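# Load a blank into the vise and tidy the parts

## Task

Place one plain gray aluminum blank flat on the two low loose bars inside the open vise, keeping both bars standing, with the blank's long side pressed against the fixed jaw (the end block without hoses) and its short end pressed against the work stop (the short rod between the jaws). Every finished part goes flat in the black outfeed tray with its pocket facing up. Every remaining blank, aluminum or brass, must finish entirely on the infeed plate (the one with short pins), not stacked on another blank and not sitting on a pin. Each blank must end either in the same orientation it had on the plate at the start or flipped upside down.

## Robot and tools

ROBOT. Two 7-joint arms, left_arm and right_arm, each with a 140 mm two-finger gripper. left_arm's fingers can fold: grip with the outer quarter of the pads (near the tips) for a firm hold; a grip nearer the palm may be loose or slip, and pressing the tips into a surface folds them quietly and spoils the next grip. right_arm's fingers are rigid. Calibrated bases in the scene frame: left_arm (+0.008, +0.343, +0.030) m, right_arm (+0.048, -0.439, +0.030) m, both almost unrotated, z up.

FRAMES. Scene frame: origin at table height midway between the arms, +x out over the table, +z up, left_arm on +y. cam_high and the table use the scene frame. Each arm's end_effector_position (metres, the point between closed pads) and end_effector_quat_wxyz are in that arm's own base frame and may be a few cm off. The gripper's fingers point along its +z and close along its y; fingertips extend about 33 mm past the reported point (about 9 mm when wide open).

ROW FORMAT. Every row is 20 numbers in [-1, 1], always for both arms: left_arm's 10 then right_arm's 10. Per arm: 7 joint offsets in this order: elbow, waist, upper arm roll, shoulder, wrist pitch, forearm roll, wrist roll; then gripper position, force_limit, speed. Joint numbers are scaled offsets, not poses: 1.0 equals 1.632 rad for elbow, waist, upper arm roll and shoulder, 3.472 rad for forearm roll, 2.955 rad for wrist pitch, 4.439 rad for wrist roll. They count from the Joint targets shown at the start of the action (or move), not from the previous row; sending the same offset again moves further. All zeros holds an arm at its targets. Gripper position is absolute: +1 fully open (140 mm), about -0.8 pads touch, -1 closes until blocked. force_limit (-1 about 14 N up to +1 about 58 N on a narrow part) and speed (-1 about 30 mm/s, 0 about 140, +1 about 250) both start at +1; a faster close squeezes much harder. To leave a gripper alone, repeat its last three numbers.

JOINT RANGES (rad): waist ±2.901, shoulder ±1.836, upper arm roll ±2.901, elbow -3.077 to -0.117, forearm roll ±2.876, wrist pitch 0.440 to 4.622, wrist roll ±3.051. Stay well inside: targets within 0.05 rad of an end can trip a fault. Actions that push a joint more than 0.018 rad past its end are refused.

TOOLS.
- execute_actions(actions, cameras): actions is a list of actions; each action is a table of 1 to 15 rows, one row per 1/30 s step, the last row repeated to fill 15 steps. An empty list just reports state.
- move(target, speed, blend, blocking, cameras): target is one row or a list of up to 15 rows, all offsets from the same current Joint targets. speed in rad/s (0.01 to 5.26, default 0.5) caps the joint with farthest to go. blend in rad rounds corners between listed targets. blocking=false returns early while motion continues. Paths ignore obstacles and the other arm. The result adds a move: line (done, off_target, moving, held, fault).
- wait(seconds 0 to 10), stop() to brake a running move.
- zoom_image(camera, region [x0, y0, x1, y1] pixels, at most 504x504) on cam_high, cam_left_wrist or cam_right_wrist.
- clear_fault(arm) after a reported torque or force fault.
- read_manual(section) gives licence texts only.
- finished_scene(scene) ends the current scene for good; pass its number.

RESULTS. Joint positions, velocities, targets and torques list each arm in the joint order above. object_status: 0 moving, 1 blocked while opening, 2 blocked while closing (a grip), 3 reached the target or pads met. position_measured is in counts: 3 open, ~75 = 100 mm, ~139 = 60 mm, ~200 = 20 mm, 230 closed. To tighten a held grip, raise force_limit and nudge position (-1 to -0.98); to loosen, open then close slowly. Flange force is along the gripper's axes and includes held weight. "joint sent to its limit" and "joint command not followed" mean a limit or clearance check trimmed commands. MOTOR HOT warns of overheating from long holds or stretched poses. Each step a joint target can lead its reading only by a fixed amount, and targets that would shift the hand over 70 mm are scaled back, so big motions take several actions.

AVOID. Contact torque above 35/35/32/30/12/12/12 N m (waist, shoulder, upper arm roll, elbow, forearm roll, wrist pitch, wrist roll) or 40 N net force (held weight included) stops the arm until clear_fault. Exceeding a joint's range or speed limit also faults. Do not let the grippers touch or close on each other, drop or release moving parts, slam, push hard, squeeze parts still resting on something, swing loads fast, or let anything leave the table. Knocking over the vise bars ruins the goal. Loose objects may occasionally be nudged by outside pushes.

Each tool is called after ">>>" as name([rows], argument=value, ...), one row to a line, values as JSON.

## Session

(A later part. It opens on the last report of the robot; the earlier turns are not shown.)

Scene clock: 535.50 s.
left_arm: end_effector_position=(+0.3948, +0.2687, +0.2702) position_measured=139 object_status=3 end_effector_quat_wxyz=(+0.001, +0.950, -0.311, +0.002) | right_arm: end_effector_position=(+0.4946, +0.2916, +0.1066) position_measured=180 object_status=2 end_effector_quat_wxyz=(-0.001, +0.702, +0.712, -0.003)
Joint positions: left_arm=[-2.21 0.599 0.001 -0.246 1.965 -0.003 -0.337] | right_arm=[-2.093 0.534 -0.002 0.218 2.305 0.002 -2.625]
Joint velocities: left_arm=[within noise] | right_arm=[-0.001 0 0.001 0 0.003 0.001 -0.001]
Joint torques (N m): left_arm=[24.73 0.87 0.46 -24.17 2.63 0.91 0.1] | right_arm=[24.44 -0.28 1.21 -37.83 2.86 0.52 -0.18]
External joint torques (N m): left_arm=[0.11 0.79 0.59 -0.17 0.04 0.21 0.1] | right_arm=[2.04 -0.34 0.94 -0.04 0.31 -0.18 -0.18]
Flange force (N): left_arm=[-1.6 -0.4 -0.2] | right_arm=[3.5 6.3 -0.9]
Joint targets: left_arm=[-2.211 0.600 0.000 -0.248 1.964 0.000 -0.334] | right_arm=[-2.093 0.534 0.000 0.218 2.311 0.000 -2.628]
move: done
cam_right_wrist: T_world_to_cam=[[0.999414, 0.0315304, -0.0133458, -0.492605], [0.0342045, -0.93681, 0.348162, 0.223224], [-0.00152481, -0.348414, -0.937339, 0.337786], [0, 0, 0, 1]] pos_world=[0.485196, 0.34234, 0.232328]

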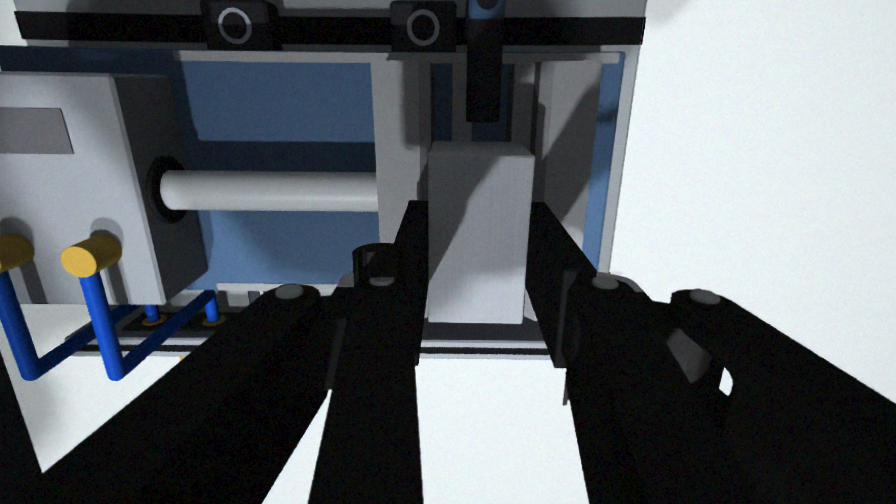

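>>> move(target=[0,0,0,0,0,0,0,-0.08,-1,-1, -0.00137,0,0,0.00216,0.00195,0,0,-1,-0.3,-1], speed=0.1, cameras=[])

>>> move(target=[0,0,0,0,0,0,0,-0.08,-1,-1, -0.00137,0,0,0.00216,0.00195,0,0,-1,-0.3,-1], speed=0.1, cameras=["cam_right_wrist"])

>>> zoom_image(camera="cam_right_wrist", region=[390, 20, 630, 220])

Scene clock: 552.03 s.
left_arm: end_effector_position=(+0.3948, +0.2687, +0.2702) position_measured=139 object_status=3 end_effector_quat_wxyz=(+0.001, +0.950, -0.311, +0.002) | right_arm: end_effector_position=(+0.4946, +0.2916, +0.1041) position_measured=180 object_status=2 end_effector_quat_wxyz=(-0.001, +0.702, +0.712, -0.003)
Joint positions: left_arm=[-2.21 0.599 0.001 -0.246 1.965 -0.003 -0.337] | right_arm=[-2.095 0.534 -0.002 0.221 2.311 0.002 -2.625]
Joint torques (N m): left_arm=[24.71 0.86 0.43 -24.16 2.61 0.91 0.1] | right_arm=[24.18 -0.3 1.13 -37.73 2.87 0.51 -0.24]
External joint torques (N m): left_arm=[0.13 0.92 0.72 -0.21 0.03 0.22 0.09] | right_arm=[1.78 -0.28 0.93 0.13 0.31 -0.18 -0.23]
Flange force (N): left_arm=[-1.8 -0.4 -0.3] | right_arm=[3.3 5.9 -0.4]
Joint targets: left_arm=[-2.211 0.600 0.000 -0.248 1.964 0.000 -0.334] | right_arm=[-2.096 0.534 0.000 0.221 2.317 0.000 -2.628]
move: done

Scene clock: 552.73 s.
left_arm: end_effector_position=(+0.3948, +0.2687, +0.2702) position_measured=139 object_status=3 end_effector_quat_wxyz=(+0.001, +0.950, -0.311, +0.002) | right_arm: end_effector_position=(+0.4946, +0.2916, +0.1018) position_measured=180 object_status=2 end_effector_quat_wxyz=(-0.001, +0.702, +0.712, -0.002)
Joint positions: left_arm=[-2.21 0.599 0.001 -0.246 1.965 -0.003 -0.337] | right_arm=[-2.097 0.534 -0.002 0.225 2.317 0.002 -2.625]
Joint torques (N m): left_arm=[24.72 0.88 0.44 -24.16 2.64 0.91 0.07] | right_arm=[23.87 -0.19 1.2 -37.6 2.95 0.53 -0.2]
External joint torques (N m): left_arm=[0.17 0.86 0.63 -0.3 0.06 0.21 0.07] | right_arm=[1.66 -0.24 0.93 0.16 0.42 -0.16 -0.2]
Flange force (N): left_arm=[-1.7 -0.2 -0.4] | right_arm=[3.1 5.4 0.0]
Joint targets: left_arm=[-2.211 0.600 0.000 -0.248 1.964 0.000 -0.334] | right_arm=[-2.098 0.534 0.000 0.225 2.322 0.000 -2.628]
move: done
cam_right_wrist: T_world_to_cam=[[0.999421, 0.0315516, -0.0127042, -0.49273], [0.0340006, -0.936919, 0.347888, 0.225099], [-0.000926374, -0.348119, -0.93745, 0.332921], [0, 0, 0, 1]] pos_world=[0.4851, 0.342342, 0.227528]

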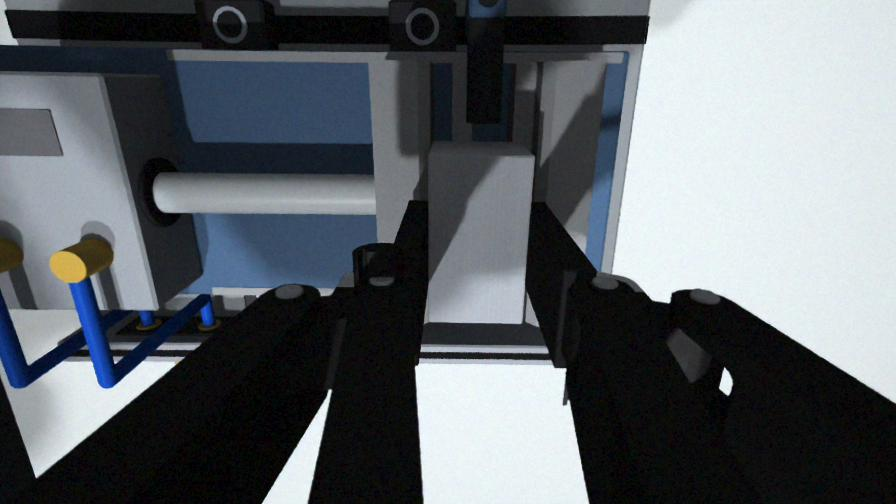

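Scaled by 2.100 (camera's finer frame: 1280x720).

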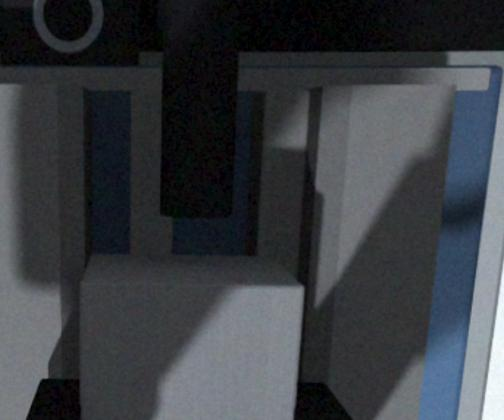

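>>> move(target=[0,0,0,0,0,0,0,-0.08,-1,-1, -0.00109,0,0,0.00173,0.00156,0,0,-1,-0.3,-1], speed=0.1, cameras=[])

>>> move(target=[0,0,0,0,0,0,0,-0.08,-1,-1, -0.00109,0,0,0.00173,0.00156,0,0,-1,-0.3,-1], speed=0.1, cameras=["cam_right_wrist"])

>>> zoom_image(camera="cam_right_wrist", region=[390, 20, 630, 220])

Scene clock: 564.77 s.
left_arm: end_effector_position=(+0.3948, +0.2687, +0.2702) position_measured=139 object_status=3 end_effector_quat_wxyz=(+0.001, +0.950, -0.311, +0.002) | right_arm: end_effector_position=(+0.4952, +0.2920, +0.1017) position_measured=180 object_status=2 end_effector_quat_wxyz=(-0.001, +0.702, +0.712, -0.001)
Joint positions: left_arm=[-2.21 0.599 0.001 -0.246 1.965 -0.003 -0.337] | right_arm=[-2.098 0.534 -0.002 0.225 2.321 0.002 -2.625]
Joint torques (N m): left_arm=[24.72 0.89 0.47 -24.17 2.62 0.91 0.11] | right_arm=[23.24 -0.3 1.18 -36.14 3.04 0.51 -0.17]
External joint torques (N m): left_arm=[0.33 0.9 0.7 -0.52 0.06 0.22 0.11] | right_arm=[0.83 -0.27 0.98 1.9 0.46 -0.18 -0.17]
Flange force (N): left_arm=[-1.9 -0.1 -0.8] | right_arm=[3.8 6.6 3.4]
Joint targets: left_arm=[-2.211 0.600 0.000 -0.248 1.964 0.000 -0.334] | right_arm=[-2.100 0.534 0.000 0.228 2.327 0.000 -2.628]
move: done

Scene clock: 565.47 s.
left_arm: end_effector_position=(+0.3948, +0.2687, +0.2702) position_measured=139 object_status=3 end_effector_quat_wxyz=(+0.001, +0.950, -0.311, +0.002) | right_arm: end_effector_position=(+0.4957, +0.2923, +0.1017) position_measured=180 object_status=2 end_effector_quat_wxyz=(-0.001, +0.702, +0.712, +0.000)
Joint positions: left_arm=[-2.21 0.599 0.001 -0.246 1.965 -0.003 -0.337] | right_arm=[-2.098 0.534 -0.002 0.225 2.323 0.002 -2.626]
Joint torques (N m): left_arm=[24.72 0.9 0.45 -24.13 2.62 0.91 0.07] | right_arm=[22.4 -0.34 1.14 -34.33 3.35 0.51 -0.23]
External joint torques (N m): left_arm=[0.15 0.95 0.73 -0.25 0.04 0.21 0.07] | right_arm=[0.19 -0.45 0.81 3.49 0.8 -0.18 -0.23]
Flange force (N): left_arm=[-1.8 -0.3 -0.4] | right_arm=[4.1 8.0 7.2]
Joint targets: left_arm=[-2.211 0.600 0.000 -0.248 1.964 0.000 -0.334] | right_arm=[-2.102 0.534 0.000 0.230 2.332 0.000 -2.628]
move: done
cam_right_wrist: T_world_to_cam=[[0.999455, 0.0319015, -0.00849331, -0.494463], [0.0328701, -0.937752, 0.345748, 0.226698], [0.00306525, -0.345839, -0.938289, 0.330496], [0, 0, 0, 1]] pos_world=[0.485729, 0.342659, 0.227521]

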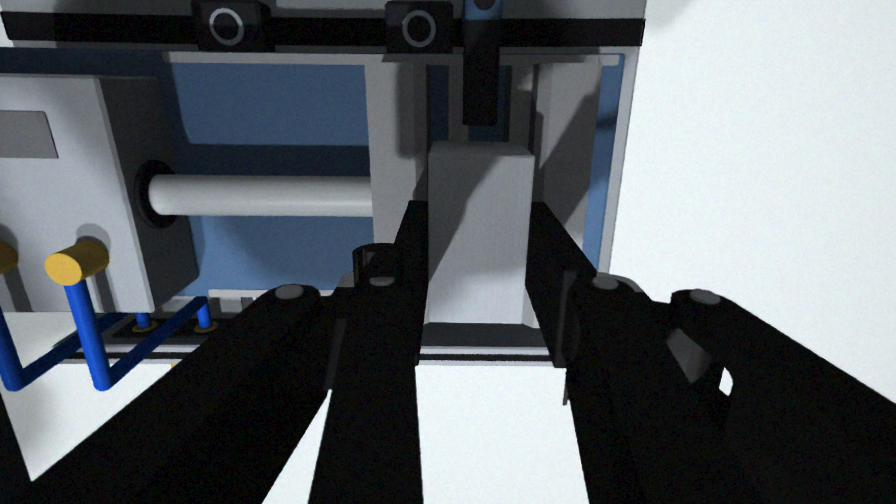

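Scaled by 2.100 (camera's finer frame: 1280x720).

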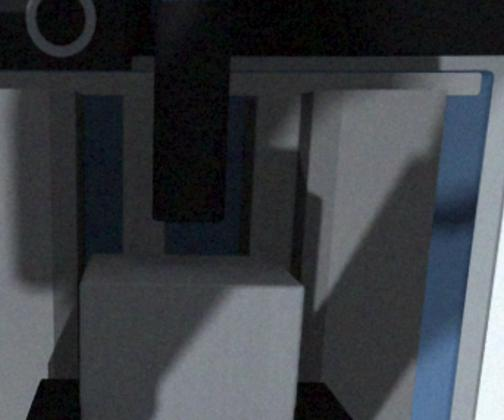

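>>> zoom_image(camera="cam_right_wrist", region=[495, 50, 605, 150])

>>> zoom_image(camera="cam_right_wrist", region=[500, 150, 610, 260])

Scaled by 4.582 (camera's finer frame: 1280x720).

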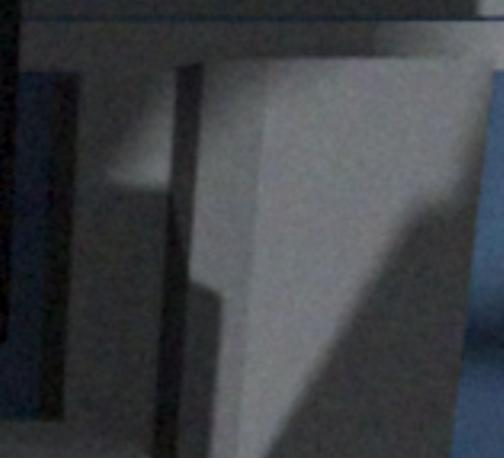

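Scaled by 4.582 (camera's finer frame: 1280x720).

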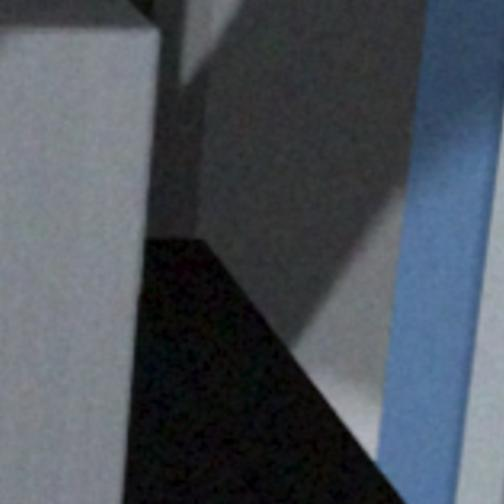

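>>> move(target=[0,0,0,0,0,0,0,-0.08,-1,-1, 0.00217,0,0,-0.00503,-0.00398,0,0,-1,-0.3,-1], speed=0.1, cameras=[])

>>> move(target=[0,0,0,0,0,0,0,-0.08,-1,-1, 0.00602,-0.00162,0,0.00416,-0.00103,0,-0.0006,-1,-0.3,-1], speed=0.1, cameras=[])

Scene clock: 597.47 s.
left_arm: end_effector_position=(+0.3948, +0.2687, +0.2702) position_measured=139 object_status=3 end_effector_quat_wxyz=(+0.001, +0.950, -0.311, +0.002) | right_arm: end_effector_position=(+0.4957, +0.2923, +0.1017) position_measured=180 object_status=2 end_effector_quat_wxyz=(-0.001, +0.702, +0.712, +0.000)
Joint positions: left_arm=[-2.21 0.599 0.001 -0.246 1.965 -0.003 -0.337] | right_arm=[-2.098 0.534 -0.002 0.225 2.323 0.002 -2.626]
Joint torques (N m): left_arm=[24.69 0.84 0.49 -24.19 2.63 0.9 0.11] | right_arm=[24.29 -0.28 1.15 -38.75 2.4 0.52 -0.2]
External joint torques (N m): left_arm=[0.1 0.89 0.75 -0.21 0.05 0.21 0.11] | right_arm=[2.06 -0.25 0.96 -0.95 -0.15 -0.17 -0.2]
Flange force (N): left_arm=[-1.9 -0.3 -0.2] | right_arm=[2.7 4.8 -3.2]
Joint targets: left_arm=[-2.211 0.600 0.000 -0.248 1.964 0.000 -0.334] | right_arm=[-2.098 0.534 0.000 0.222 2.320 0.000 -2.628]
move: done

Scene clock: 598.17 s.
left_arm: end_effector_position=(+0.3948, +0.2687, +0.2702) position_measured=139 object_status=3 end_effector_quat_wxyz=(+0.001, +0.950, -0.311, +0.002) | right_arm: end_effector_position=(+0.4976, +0.2926, +0.1021) position_measured=180 object_status=2 end_effector_quat_wxyz=(-0.001, +0.702, +0.712, +0.000)
Joint positions: left_arm=[-2.21 0.599 0.001 -0.246 1.965 -0.003 -0.337] | right_arm=[-2.091 0.533 -0.002 0.229 2.32 0.002 -2.627]
Joint velocities: left_arm=[within noise] | right_arm=[0 0.001 0.001 0.002 -0.002 0.001 -0.004]
Joint torques (N m): left_arm=[24.72 0.88 0.44 -24.16 2.64 0.91 0.08] | right_arm=[24.97 -0.76 1.14 -38.37 2.39 0.5 -0.2]
External joint torques (N m): left_arm=[0.18 0.88 0.66 -0.28 0.05 0.22 0.08] | right_arm=[2.69 -0.71 0.96 -0.4 -0.16 -0.19 -0.2]
Flange force (N): left_arm=[-1.7 -0.3 -0.4] | right_arm=[4.2 8.4 -2.8]
Joint targets: left_arm=[-2.211 0.600 0.000 -0.248 1.964 0.000 -0.334] | right_arm=[-2.088 0.531 0.000 0.229 2.317 0.000 -2.631]
move: done

>>> move(target=[0,0,0,0,0,0,0,-0.08,-1,-1, 0.00464,-0.00108,0,0.00132,-0.00184,0,-0.0004,-1,-0.3,-1], speed=0.1, cameras=[])

>>> move(target=[0,0,0,0,0,0,0,-0.08,-1,-1, 0.00401,-0.00108,0,0.00277,-0.00069,0,-0.0004,-1,-0.3,-1], speed=0.1, cameras=["cam_right_wrist"])

>>> zoom_image(camera="cam_right_wrist", region=[420, 80, 620, 260])

Scene clock: 604.27 s.
left_arm: end_effector_position=(+0.3948, +0.2687, +0.2701) position_measured=139 object_status=3 end_effector_quat_wxyz=(+0.001, +0.950, -0.311, +0.002) | right_arm: end_effector_position=(+0.4993, +0.2926, +0.1034) position_measured=180 object_status=2 end_effector_quat_wxyz=(-0.001, +0.702, +0.713, +0.000)
Joint positions: left_arm=[-2.21 0.599 0.001 -0.246 1.965 -0.003 -0.337] | right_arm=[-2.084 0.531 -0.002 0.232 2.314 0.002 -2.629]
Joint velocities: left_arm=[within noise] | right_arm=[0.003 0 0 0.001 -0.003 -0.001 -0.004]
Joint torques (N m): left_arm=[24.71 0.87 0.39 -24.18 2.64 0.92 0.12] | right_arm=[25.04 -0.53 1.13 -38.18 2.49 0.51 -0.26]
External joint torques (N m): left_arm=[0.16 0.95 0.69 -0.33 0.05 0.23 0.12] | right_arm=[2.79 -0.52 0.92 -0.15 -0.05 -0.18 -0.26]
Flange force (N): left_arm=[-1.9 -0.2 -0.4] | right_arm=[4.7 9.2 -2.3]
Joint targets: left_arm=[-2.211 0.600 0.000 -0.248 1.964 0.000 -0.334] | right_arm=[-2.081 0.529 0.000 0.231 2.311 0.000 -2.633]
move: done

Scene clock: 604.97 s.
left_arm: end_effector_position=(+0.3948, +0.2687, +0.2701) position_measured=139 object_status=3 end_effector_quat_wxyz=(+0.001, +0.950, -0.311, +0.002) | right_arm: end_effector_position=(+0.4996, +0.2926, +0.1028) position_measured=180 object_status=2 end_effector_quat_wxyz=(-0.001, +0.701, +0.713, -0.002)
Joint positions: left_arm=[-2.21 0.599 0.001 -0.246 1.965 -0.003 -0.337] | right_arm=[-2.078 0.53 -0.001 0.236 2.309 0.002 -2.632]
Joint torques (N m): left_arm=[24.74 0.91 0.48 -24.12 2.63 0.92 0.13] | right_arm=[25.41 -1.36 0.67 -38.54 2.87 0.52 -0.18]
External joint torques (N m): left_arm=[0.16 0.91 0.7 -0.18 0.05 0.22 0.13] | right_arm=[3.11 -1.51 0.29 -0.33 0.34 -0.18 -0.18]
Flange force (N): left_arm=[-1.8 -0.6 -0.3] | right_arm=[3.6 10.2 -2.0]
Joint targets: left_arm=[-2.211 0.600 0.000 -0.248 1.964 0.000 -0.334] | right_arm=[-2.074 0.528 0.000 0.236 2.309 0.000 -2.634]
move: done
cam_right_wrist: T_world_to_cam=[[0.999308, 0.0349359, -0.0127537, -0.498649], [0.0371906, -0.936882, 0.347663, 0.224002], [0.000197247, -0.347897, -0.937533, 0.333603], [0, 0, 0, 1]] pos_world=[0.489908, 0.343343, 0.228527]

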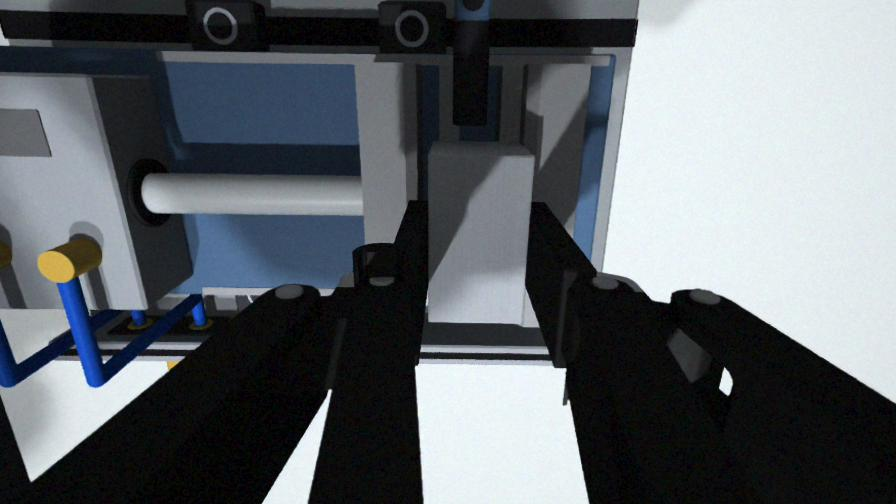

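Scaled by 2.520 (camera's finer frame: 1280x720).

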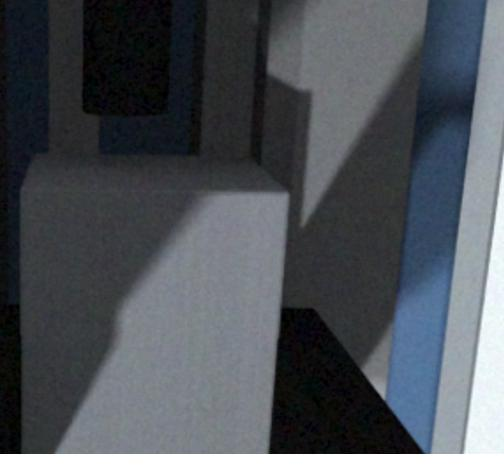

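>>> move(target=[0,0,0,0,0,0,0,-0.08,-1,-1, 0.00631,0.00695,0,0.00436,-0.00108,0,0.00255,-1,-0.3,-1], speed=0.05, cameras=["cam_right_wrist"])

>>> zoom_image(camera="cam_right_wrist", region=[420, 80, 620, 260])

Scene clock: 611.80 s.
left_arm: end_effector_position=(+0.3948, +0.2687, +0.2701) position_measured=139 object_status=3 end_effector_quat_wxyz=(+0.001, +0.950, -0.311, +0.002) | right_arm: end_effector_position=(+0.4995, +0.2977, +0.1024) position_measured=180 object_status=2 end_effector_quat_wxyz=(-0.001, +0.699, +0.715, -0.003)
Joint positions: left_arm=[-2.21 0.599 0.001 -0.246 1.965 -0.003 -0.337] | right_arm=[-2.068 0.538 -0.001 0.244 2.306 0.002 -2.629]
Joint velocities: left_arm=[within noise] | right_arm=[0.002 -0.001 0 0.001 -0.002 -0.001 0.007]
Joint torques (N m): left_arm=[24.72 0.86 0.43 -24.16 2.64 0.91 0.11] | right_arm=[26.09 -0.06 0.75 -38.69 2.91 0.55 0.09]
External joint torques (N m): left_arm=[0.21 0.95 0.74 -0.39 0.06 0.22 0.11] | right_arm=[3.68 -0.16 0.41 -0.09 0.36 -0.16 0.09]
Flange force (N): left_arm=[-2.0 -0.1 -0.5] | right_arm=[6.9 11.7 -1.9]
Joint targets: left_arm=[-2.211 0.600 0.000 -0.248 1.964 0.000 -0.334] | right_arm=[-2.064 0.539 0.000 0.243 2.306 0.000 -2.623]
move: done
cam_right_wrist: T_world_to_cam=[[0.999134, 0.0394453, -0.0132294, -0.500014], [0.0415835, -0.936632, 0.347837, 0.226553], [0.00132945, -0.348086, -0.937462, 0.334463], [0, 0, 0, 1]] pos_world=[0.489716, 0.348342, 0.228127]

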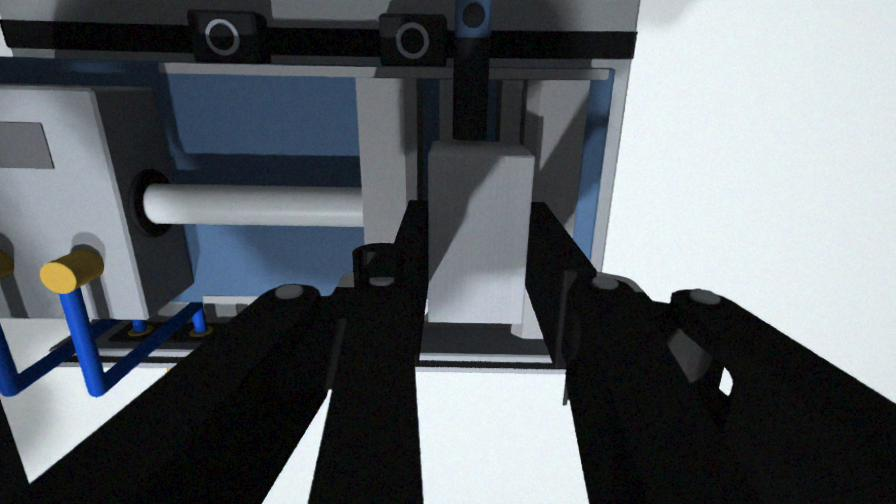

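Scaled by 2.520 (camera's finer frame: 1280x720).

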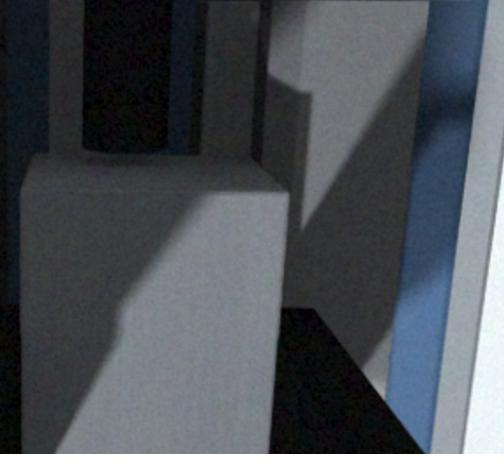

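>>> move(target=[0,0,0,0,0,0,0,-0.08,-1,-1, 0.00259,0.00183,0,0.00116,-0.00079,0,0.00067,-1,-0.3,-1], speed=0.05, cameras=[])

>>> move(target=[0,0,0,0,0,0,0,-0.08,-1,-1, 0.00238,0.00183,0,0.00164,-0.00041,0,0.00067,-1,-0.3,-1], speed=0.05, cameras=["cam_right_wrist"])

>>> zoom_image(camera="cam_right_wrist", region=[420, 80, 620, 260])

Scene clock: 619.17 s.
left_arm: end_effector_position=(+0.3948, +0.2687, +0.2701) position_measured=139 object_status=3 end_effector_quat_wxyz=(+0.001, +0.950, -0.311, +0.001) | right_arm: end_effector_position=(+0.4994, +0.2996, +0.1028) position_measured=180 object_status=2 end_effector_quat_wxyz=(-0.001, +0.700, +0.715, -0.003)
Joint positions: left_arm=[-2.21 0.599 0.001 -0.246 1.965 -0.003 -0.337] | right_arm=[-2.064 0.541 -0.001 0.246 2.304 0.002 -2.625]
Joint torques (N m): left_arm=[24.66 0.86 0.44 -24.15 2.62 0.91 0.1] | right_arm=[26.14 -0.12 0.78 -38.99 2.89 0.54 0.07]
External joint torques (N m): left_arm=[0.15 0.78 0.57 -0.31 0.05 0.21 0.1] | right_arm=[3.67 -0.22 0.43 -0.15 0.34 -0.16 0.07]
Flange force (N): left_arm=[-1.6 0.0 -0.4] | right_arm=[6.8 11.6 -2.1]
Joint targets: left_arm=[-2.211 0.600 0.000 -0.248 1.964 0.000 -0.334] | right_arm=[-2.060 0.542 0.000 0.245 2.304 0.000 -2.620]
move: done

Scene clock: 619.87 s.
left_arm: end_effector_position=(+0.3948, +0.2687, +0.2701) position_measured=139 object_status=3 end_effector_quat_wxyz=(+0.001, +0.950, -0.311, +0.001) | right_arm: end_effector_position=(+0.4994, +0.3000, +0.1029) position_measured=180 object_status=2 end_effector_quat_wxyz=(-0.001, +0.700, +0.714, -0.004)
Joint positions: left_arm=[-2.21 0.599 0.001 -0.246 1.965 -0.003 -0.337] | right_arm=[-2.06 0.542 -0.001 0.248 2.3 0.001 -2.622]
Joint torques (N m): left_arm=[24.71 0.86 0.44 -24.12 2.63 0.92 0.12] | right_arm=[26.27 1.36 1.9 -38.72 3.2 0.8 0.18]
External joint torques (N m): left_arm=[0.19 0.83 0.63 -0.31 0.05 0.22 0.12] | right_arm=[3.89 1.38 1.65 -0.06 0.67 0.09 0.18]
Flange force (N): left_arm=[-1.7 -0.2 -0.4] | right_arm=[9.5 10.8 -1.4]
Joint targets: left_arm=[-2.211 0.600 0.000 -0.248 1.964 0.000 -0.334] | right_arm=[-2.056 0.545 0.000 0.247 2.303 0.000 -2.617]
move: done
cam_right_wrist: T_world_to_cam=[[0.999187, 0.0374432, -0.0149243, -0.499231], [0.0402983, -0.936038, 0.349584, 0.228849], [-0.000880224, -0.349901, -0.936786, 0.337308], [0, 0, 0, 1]] pos_world=[0.4899, 0.350929, 0.228532]

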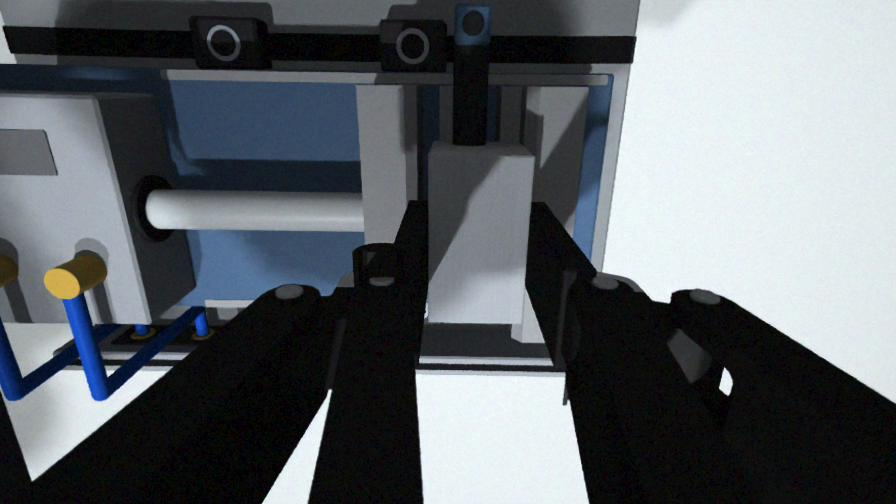

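Scaled by 2.520 (camera's finer frame: 1280x720).

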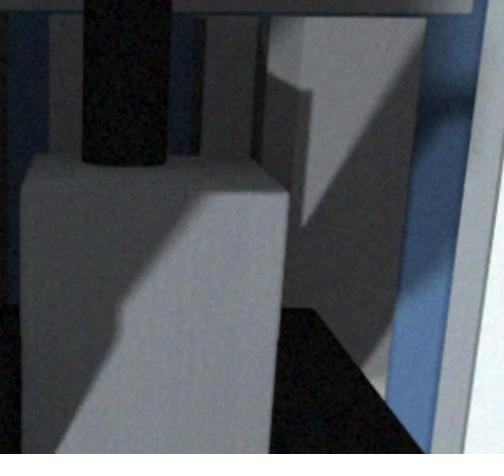

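>>> move(target=[0,0,0,0,0,0,0,-0.08,-1,-1, -0.00125,0,0,0.0029,0.0023,0,0,-1,-0.3,-1], speed=0.05, cameras=[])

Scene clock: 624.83 s.
left_arm: end_effector_position=(+0.3948, +0.2687, +0.2701) position_measured=139 object_status=3 end_effector_quat_wxyz=(+0.001, +0.950, -0.311, +0.001) | right_arm: end_effector_position=(+0.4992, +0.3000, +0.1019) position_measured=180 object_status=2 end_effector_quat_wxyz=(-0.001, +0.700, +0.714, -0.005)
Joint positions: left_arm=[-2.21 0.599 0.001 -0.246 1.965 -0.003 -0.337] | right_arm=[-2.06 0.542 -0.001 0.25 2.3 0.001 -2.621]
Joint torques (N m): left_arm=[24.71 0.89 0.49 -24.16 2.63 0.91 0.09] | right_arm=[24.5 1.12 2 -37.14 3.49 0.83 0.17]
External joint torques (N m): left_arm=[0.16 0.91 0.73 -0.25 0.05 0.22 0.08] | right_arm=[2.15 1.2 1.82 1.55 0.96 0.13 0.17]
Flange force (N): left_arm=[-1.8 -0.4 -0.3] | right_arm=[8.0 8.4 2.9]
Joint targets: left_arm=[-2.211 0.600 0.000 -0.248 1.964 0.000 -0.334] | right_arm=[-2.058 0.545 0.000 0.252 2.309 0.000 -2.617]
move: done

>>> move(target=[0,0,0,0,0,0,0,-0.08,-1,-1, -0.00083,0,0,0.00193,0.00153,0,0,-1,-0.3,-1], speed=0.05, cameras=["cam_right_wrist"])

>>> zoom_image(camera="cam_right_wrist", region=[400, 120, 580, 340])

Scene clock: 626.97 s.
left_arm: end_effector_position=(+0.3948, +0.2687, +0.2701) position_measured=139 object_status=3 end_effector_quat_wxyz=(+0.001, +0.950, -0.311, +0.001) | right_arm: end_effector_position=(+0.4992, +0.3000, +0.1019) position_measured=180 object_status=2 end_effector_quat_wxyz=(-0.001, +0.700, +0.714, -0.005)
Joint positions: left_arm=[-2.21 0.599 0.001 -0.246 1.965 -0.003 -0.337] | right_arm=[-2.06 0.542 -0.001 0.25 2.3 0.001 -2.621]
Joint torques (N m): left_arm=[24.72 0.86 0.45 -24.15 2.63 0.91 0.08] | right_arm=[24.19 1.11 1.99 -35.34 4.1 0.85 0.1]
External joint torques (N m): left_arm=[0.24 0.83 0.64 -0.39 0.05 0.21 0.08] | right_arm=[1.83 1.19 1.82 3.35 1.57 0.15 0.11]
Flange force (N): left_arm=[-1.7 -0.1 -0.6] | right_arm=[9.3 10.9 7.3]
Joint targets: left_arm=[-2.211 0.600 0.000 -0.248 1.964 0.000 -0.334] | right_arm=[-2.059 0.545 0.000 0.255 2.314 0.000 -2.617]
move: off_target (right_arm); right_arm: the wrist pitch is farthest, 0.014 rad from its target
cam_right_wrist: T_world_to_cam=[[0.999201, 0.0365751, -0.0161368, -0.498765], [0.0399114, -0.935739, 0.350427, 0.229175], [-0.00228291, -0.350791, -0.936451, 0.337329], [0, 0, 0, 1]] pos_world=[0.48999, 0.351022, 0.227535]

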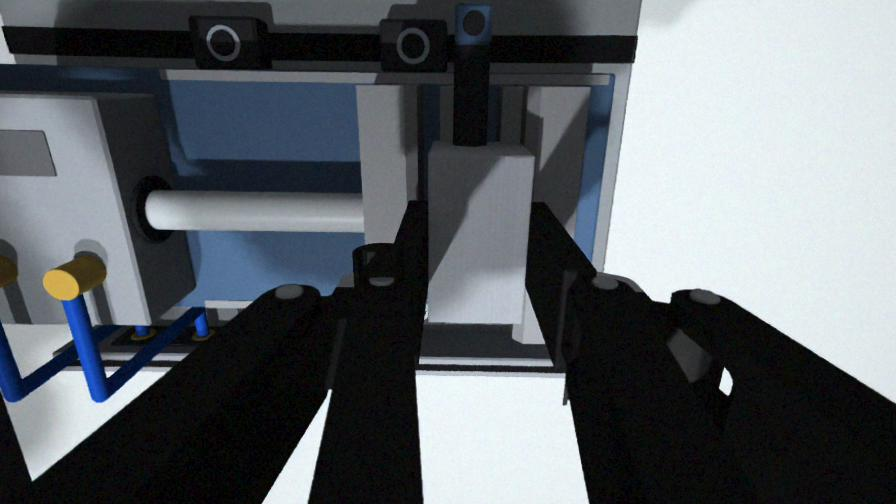

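Scaled by 2.291 (camera's finer frame: 1280x720).

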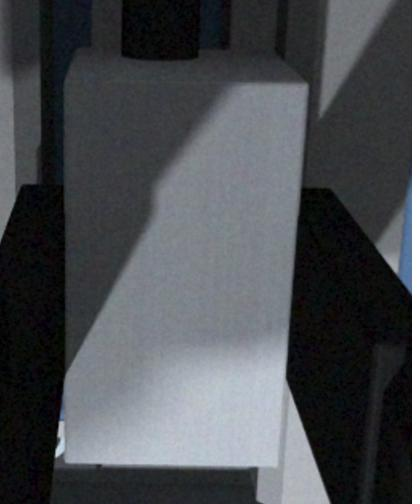

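>>> move([
  [0,0,0,0,0,0,0,-0.08,-1,-1, 0.00146,0,0,-0.00339,-0.00268,0,0,-1,-0.3,-1],
  [0,0,0,0,0,0,0,-0.08,-1,-1, 0.00146,0,0,-0.00339,-0.00268,0,0,-0.28,-0.3,-1],
], speed=0.05, cameras=["cam_right_wrist"])

>>> zoom_image(camera="cam_right_wrist", region=[400, 120, 580, 340])

Scene clock: 633.57 s.
left_arm: end_effector_position=(+0.3948, +0.2687, +0.2701) position_measured=139 object_status=3 end_effector_quat_wxyz=(+0.001, +0.950, -0.311, +0.001) | right_arm: end_effector_position=(+0.5000, +0.3014, +0.1026) position_measured=164 object_status=0 end_effector_quat_wxyz=(-0.001, +0.700, +0.714, -0.003)
Joint positions: left_arm=[-2.21 0.599 0.001 -0.246 1.965 -0.003 -0.337] | right_arm=[-2.058 0.543 -0.001 0.25 2.302 0.001 -2.62]
Joint torques (N m): left_arm=[24.74 0.82 0.45 -24.16 2.64 0.91 0.11] | right_arm=[24.14 0.15 0.96 -38.18 2.76 0.71 0.12]
External joint torques (N m): left_arm=[0.16 0.79 0.63 -0.19 0.05 0.22 0.11] | right_arm=[1.64 0.27 0.81 0.69 0.2 0.01 0.13]
Flange force (N): left_arm=[-1.6 -0.5 -0.3] | right_arm=[4.9 6.4 0.3]
Joint targets: left_arm=[-2.211 0.600 0.000 -0.248 1.964 0.000 -0.334] | right_arm=[-2.057 0.545 0.000 0.250 2.306 0.000 -2.617]
move: done
cam_right_wrist: T_world_to_cam=[[0.999208, 0.0374961, -0.0133196, -0.500088], [0.0397868, -0.936268, 0.349026, 0.230584], [0.000616376, -0.349279, -0.937019, 0.336675], [0, 0, 0, 1]] pos_world=[0.490311, 0.352233, 0.228331]

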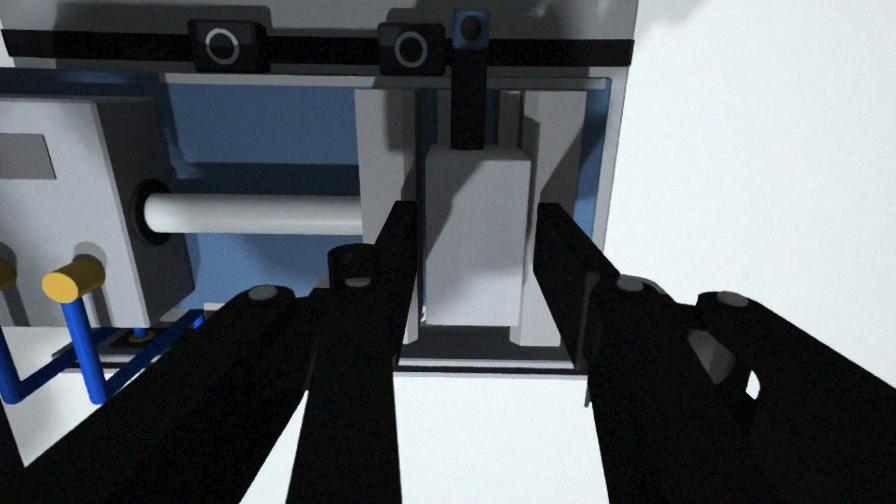

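Scaled by 2.291 (camera's finer frame: 1280x720).

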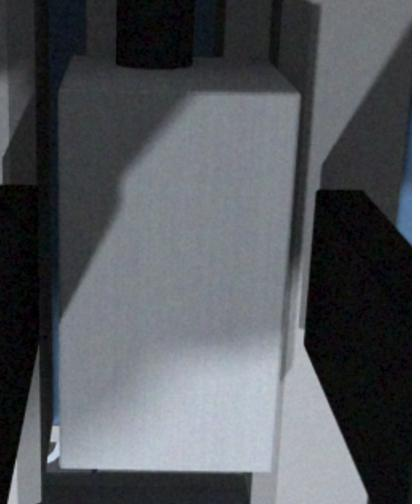

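>>> zoom_image(camera="cam_right_wrist", region=[490, 110, 570, 210])

>>> zoom_image(camera="cam_right_wrist", region=[490, 250, 570, 350])

Scaled by 5.040 (camera's finer frame: 1280x720).

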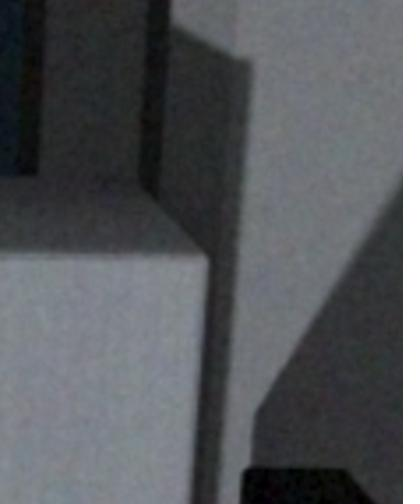

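Scaled by 5.040 (camera's finer frame: 1280x720).

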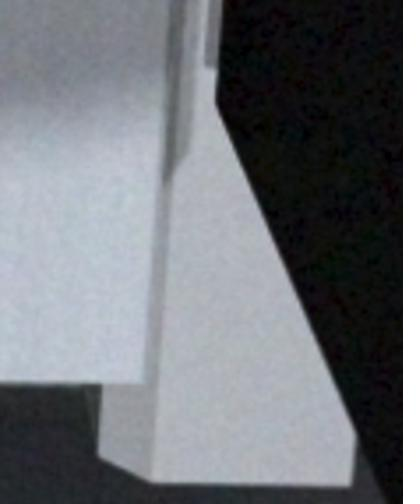

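>>> move(target=[0,0,0,0,0,0,0,-0.08,-1,-1, 0.00645,-0.00162,0,0.00319,-0.0018,0,0.00413,-0.28,-0.3,-1], speed=0.08, cameras=[])

>>> move(target=[0,0,0,0,0,0,0,-0.08,-1,-1, 0.00401,-0.00108,0,0.00277,-0.00069,0,-0.0004,-0.28,-0.3,-1], speed=0.05, cameras=["cam_right_wrist"])

>>> zoom_image(camera="cam_right_wrist", region=[400, 120, 580, 340])

Scene clock: 666.03 s.
left_arm: end_effector_position=(+0.3947, +0.2687, +0.2701) position_measured=139 object_status=3 end_effector_quat_wxyz=(+0.001, +0.950, -0.311, +0.001) | right_arm: end_effector_position=(+0.5038, +0.3037, +0.1049) position_measured=164 object_status=3 end_effector_quat_wxyz=(+0.000, +0.706, +0.709, +0.000)
Joint positions: left_arm=[-2.21 0.599 0.001 -0.246 1.965 -0.003 -0.337] | right_arm=[-2.048 0.543 -0.001 0.253 2.302 0.001 -2.604]
Joint velocities: left_arm=[within noise] | right_arm=[0 0 0.001 0.001 0.001 0 0.008]
Joint torques (N m): left_arm=[24.68 0.86 0.45 -24.15 2.63 0.91 0.07] | right_arm=[24.66 -0.39 1 -37.86 2.65 0.73 0.02]
External joint torques (N m): left_arm=[0.19 0.84 0.65 -0.4 0.05 0.22 0.07] | right_arm=[2.09 -0.35 0.78 1.26 0.07 0.02 0.02]
Flange force (N): left_arm=[-1.8 0.0 -0.5] | right_arm=[5.9 9.7 0.6]
Joint targets: left_arm=[-2.211 0.600 0.000 -0.248 1.964 0.000 -0.334] | right_arm=[-2.046 0.542 0.000 0.255 2.301 0.000 -2.599]
move: done

Scene clock: 666.73 s.
left_arm: end_effector_position=(+0.3947, +0.2687, +0.2701) position_measured=139 object_status=3 end_effector_quat_wxyz=(+0.001, +0.950, -0.311, +0.001) | right_arm: end_effector_position=(+0.5040, +0.3038, +0.1044) position_measured=164 object_status=3 end_effector_quat_wxyz=(-0.001, +0.706, +0.708, -0.002)
Joint positions: left_arm=[-2.21 0.599 0.001 -0.246 1.965 -0.003 -0.337] | right_arm=[-2.043 0.543 -0.001 0.257 2.297 0.001 -2.603]
Joint torques (N m): left_arm=[24.72 0.87 0.48 -24.13 2.64 0.91 0.11] | right_arm=[24.93 -1.36 0.77 -37.61 3.14 0.56 0.07]
External joint torques (N m): left_arm=[0.25 0.91 0.74 -0.38 0.08 0.22 0.11] | right_arm=[2.33 -1.36 0.5 1.63 0.57 -0.15 0.07]
Flange force (N): left_arm=[-1.9 -0.3 -0.5] | right_arm=[5.6 11.5 2.1]
Joint targets: left_arm=[-2.211 0.600 0.000 -0.248 1.964 0.000 -0.334] | right_arm=[-2.040 0.541 0.000 0.259 2.299 0.000 -2.600]
move: done
cam_right_wrist: T_world_to_cam=[[0.999729, 0.0207294, -0.010576, -0.499569], [0.0231134, -0.937347, 0.347629, 0.240897], [-0.00270722, -0.34778, -0.937572, 0.340403], [0, 0, 0, 1]] pos_world=[0.494788, 0.354546, 0.230126]

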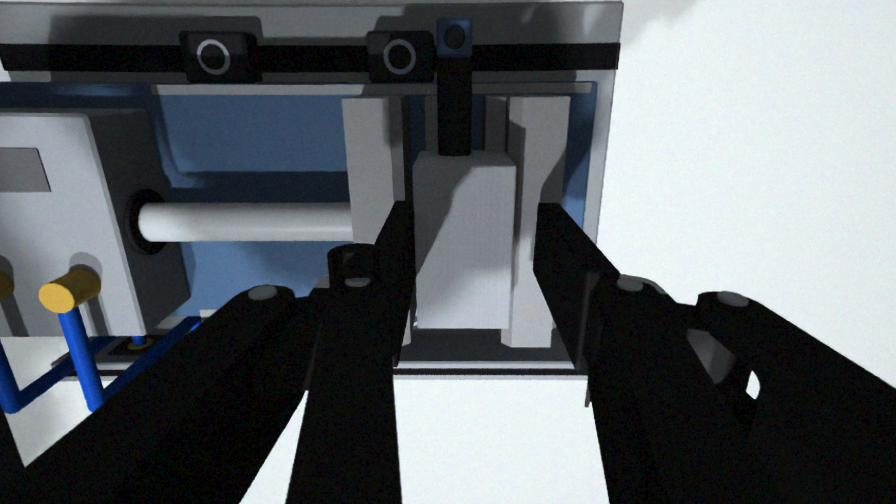

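Scaled by 2.291 (camera's finer frame: 1280x720).

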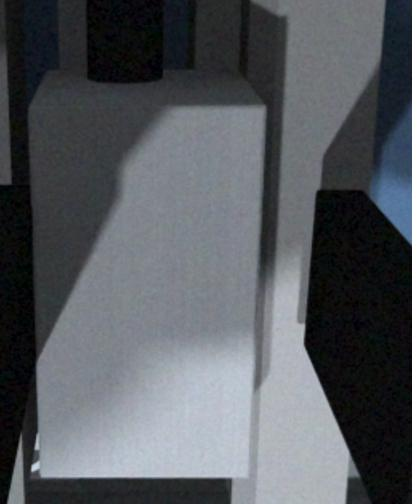

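>>> zoom_image(camera="cam_right_wrist", region=[480, 80, 580, 220])

>>> zoom_image(camera="cam_right_wrist", region=[480, 220, 580, 360])

Scaled by 3.600 (camera's finer frame: 1280x720).

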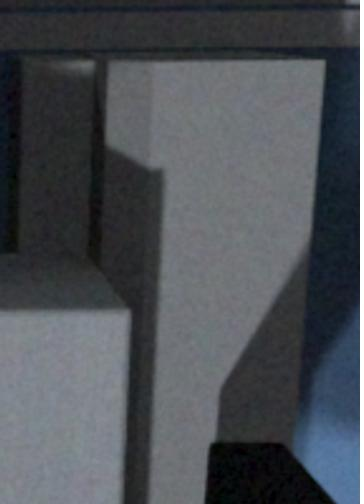

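Scaled by 3.600 (camera's finer frame: 1280x720).

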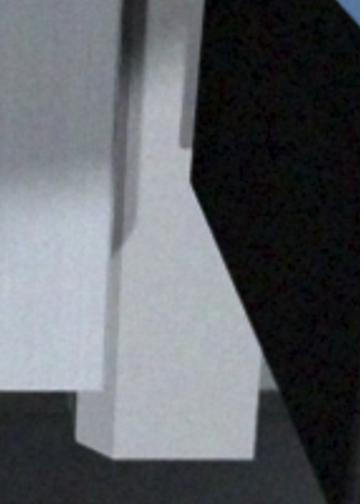

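>>> move(target=[0,0,0,0,0,0,0,-0.08,-1,-1, 0.00401,-0.00108,0,0.00277,-0.00069,0,-0.0004,-0.28,-0.3,-1], speed=0.05, cameras=["cam_right_wrist"])

>>> zoom_image(camera="cam_right_wrist", region=[480, 80, 580, 220])

>>> zoom_image(camera="cam_right_wrist", region=[480, 220, 580, 360])

Scene clock: 698.57 s.
left_arm: end_effector_position=(+0.3947, +0.2687, +0.2701) position_measured=139 object_status=3 end_effector_quat_wxyz=(+0.001, +0.950, -0.311, +0.001) | right_arm: end_effector_position=(+0.5041, +0.3038, +0.1044) position_measured=164 object_status=3 end_effector_quat_wxyz=(-0.001, +0.706, +0.708, -0.004)
Joint positions: left_arm=[-2.21 0.599 0.001 -0.246 1.965 -0.003 -0.337] | right_arm=[-2.037 0.542 0 0.261 2.29 0.001 -2.603]
Joint torques (N m): left_arm=[24.7 0.87 0.43 -24.15 2.66 0.91 0.09] | right_arm=[25.7 -1.83 0.22 -37.21 3.74 0.39 -0.02]
External joint torques (N m): left_arm=[0.16 0.94 0.73 -0.26 0.08 0.22 0.09] | right_arm=[3.11 -1.83 -0.05 2.1 1.18 -0.32 -0.02]
Flange force (N): left_arm=[-1.9 -0.3 -0.3] | right_arm=[6.6 15.1 3.5]
Joint targets: left_arm=[-2.211 0.600 0.000 -0.248 1.964 0.000 -0.334] | right_arm=[-2.033 0.539 0.000 0.264 2.297 0.000 -2.602]
move: done
cam_right_wrist: T_world_to_cam=[[0.999689, 0.0204152, -0.0143418, -0.499252], [0.0241409, -0.936651, 0.34943, 0.240013], [-0.00629957, -0.349668, -0.936853, 0.3427], [0, 0, 0, 1]] pos_world=[0.495462, 0.354832, 0.230032]

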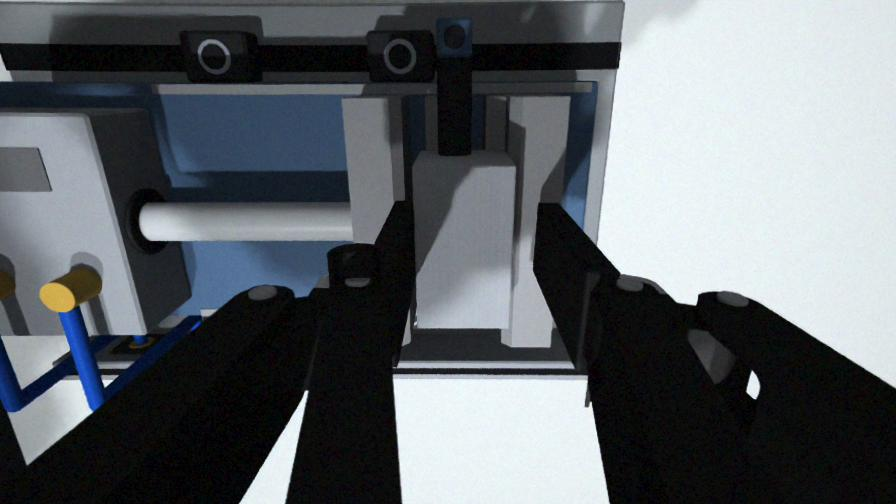

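Scaled by 3.600 (camera's finer frame: 1280x720).

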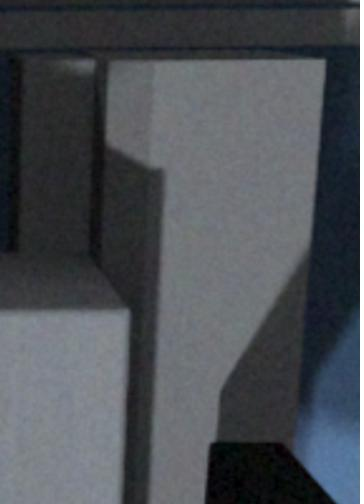

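Scaled by 3.600 (camera's finer frame: 1280x720).

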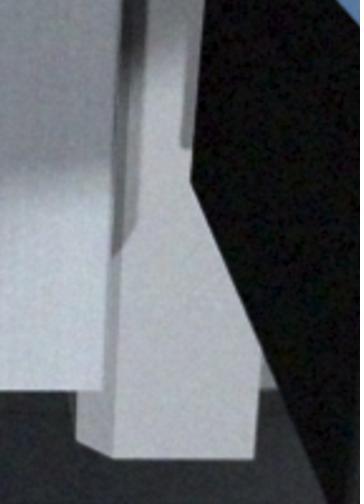

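>>> move([
  [0,0,0,0,0,0,0,-0.08,-1,-1, -0.01203,0.00324,0,-0.00831,0.00207,0,0.0012,-0.28,-0.3,-1],
  [0,0,0,0,0,0,0,-0.08,-1,-1, 0.01307,0.00324,0,-0.0665,-0.0439,0,0.0012,-0.28,-0.3,-1],
], speed=[0.06,0.3], cameras=["cam_right_wrist"])

>>> zoom_image(camera="cam_right_wrist", region=[330, 0, 610, 300])

Scene clock: 747.77 s.
left_arm: end_effector_position=(+0.3947, +0.2687, +0.2701) position_measured=139 object_status=3 end_effector_quat_wxyz=(+0.001, +0.950, -0.311, +0.001) | right_arm: end_effector_position=(+0.5001, +0.3018, +0.1675) position_measured=164 object_status=3 end_effector_quat_wxyz=(+0.000, +0.707, +0.707, +0.003)
Joint positions: left_arm=[-2.21 0.599 0.001 -0.246 1.965 -0.003 -0.337] | right_arm=[-2.012 0.543 0 0.154 2.172 0.001 -2.6]
Joint velocities: left_arm=[within noise] | right_arm=[-0.001 -0.001 0.001 -0.001 -0.004 0.001 -0.001]
Joint torques (N m): left_arm=[24.74 0.86 0.51 -24.2 2.65 0.91 0.12] | right_arm=[25.12 0.17 0.86 -36.08 2.26 0.8 0.04]
External joint torques (N m): left_arm=[0.14 0.87 0.74 -0.25 0.06 0.22 0.11] | right_arm=[1.42 0.05 0.59 0.87 -0.33 0.01 0.04]
Flange force (N): left_arm=[-1.9 -0.3 -0.3] | right_arm=[4.7 6.8 -1.4]
Joint targets: left_arm=[-2.211 0.600 0.000 -0.248 1.964 0.000 -0.334] | right_arm=[-2.012 0.544 0.000 0.155 2.167 0.000 -2.597]
move: done
cam_right_wrist: T_world_to_cam=[[0.999838, 0.0177458, -0.00291541, -0.495443], [0.0176684, -0.939095, 0.343204, 0.221181], [0.00335257, -0.3432, -0.939256, 0.394747], [0, 0, 0, 1]] pos_world=[0.490132, 0.351979, 0.293414]

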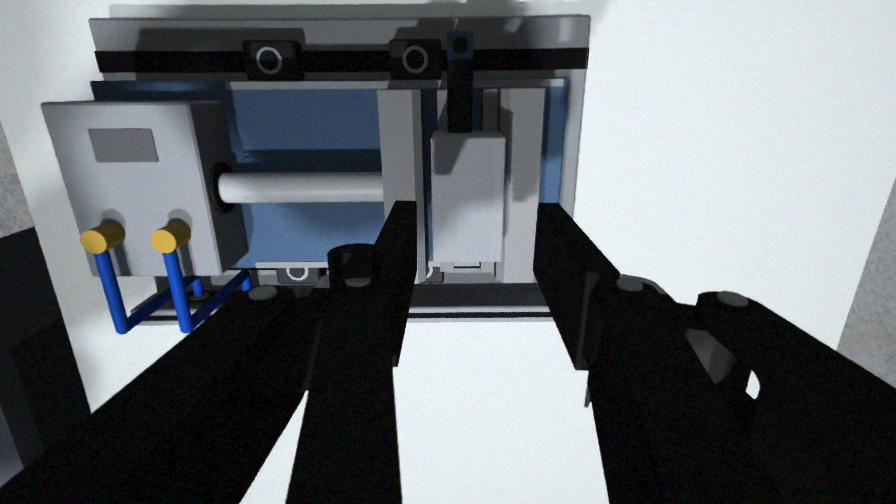

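Scaled by 1.680 (camera's finer frame: 1280x720).

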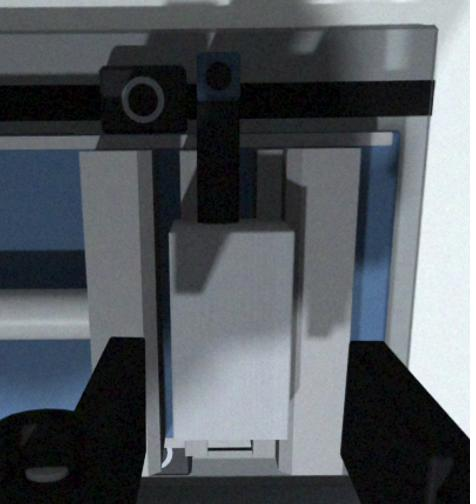

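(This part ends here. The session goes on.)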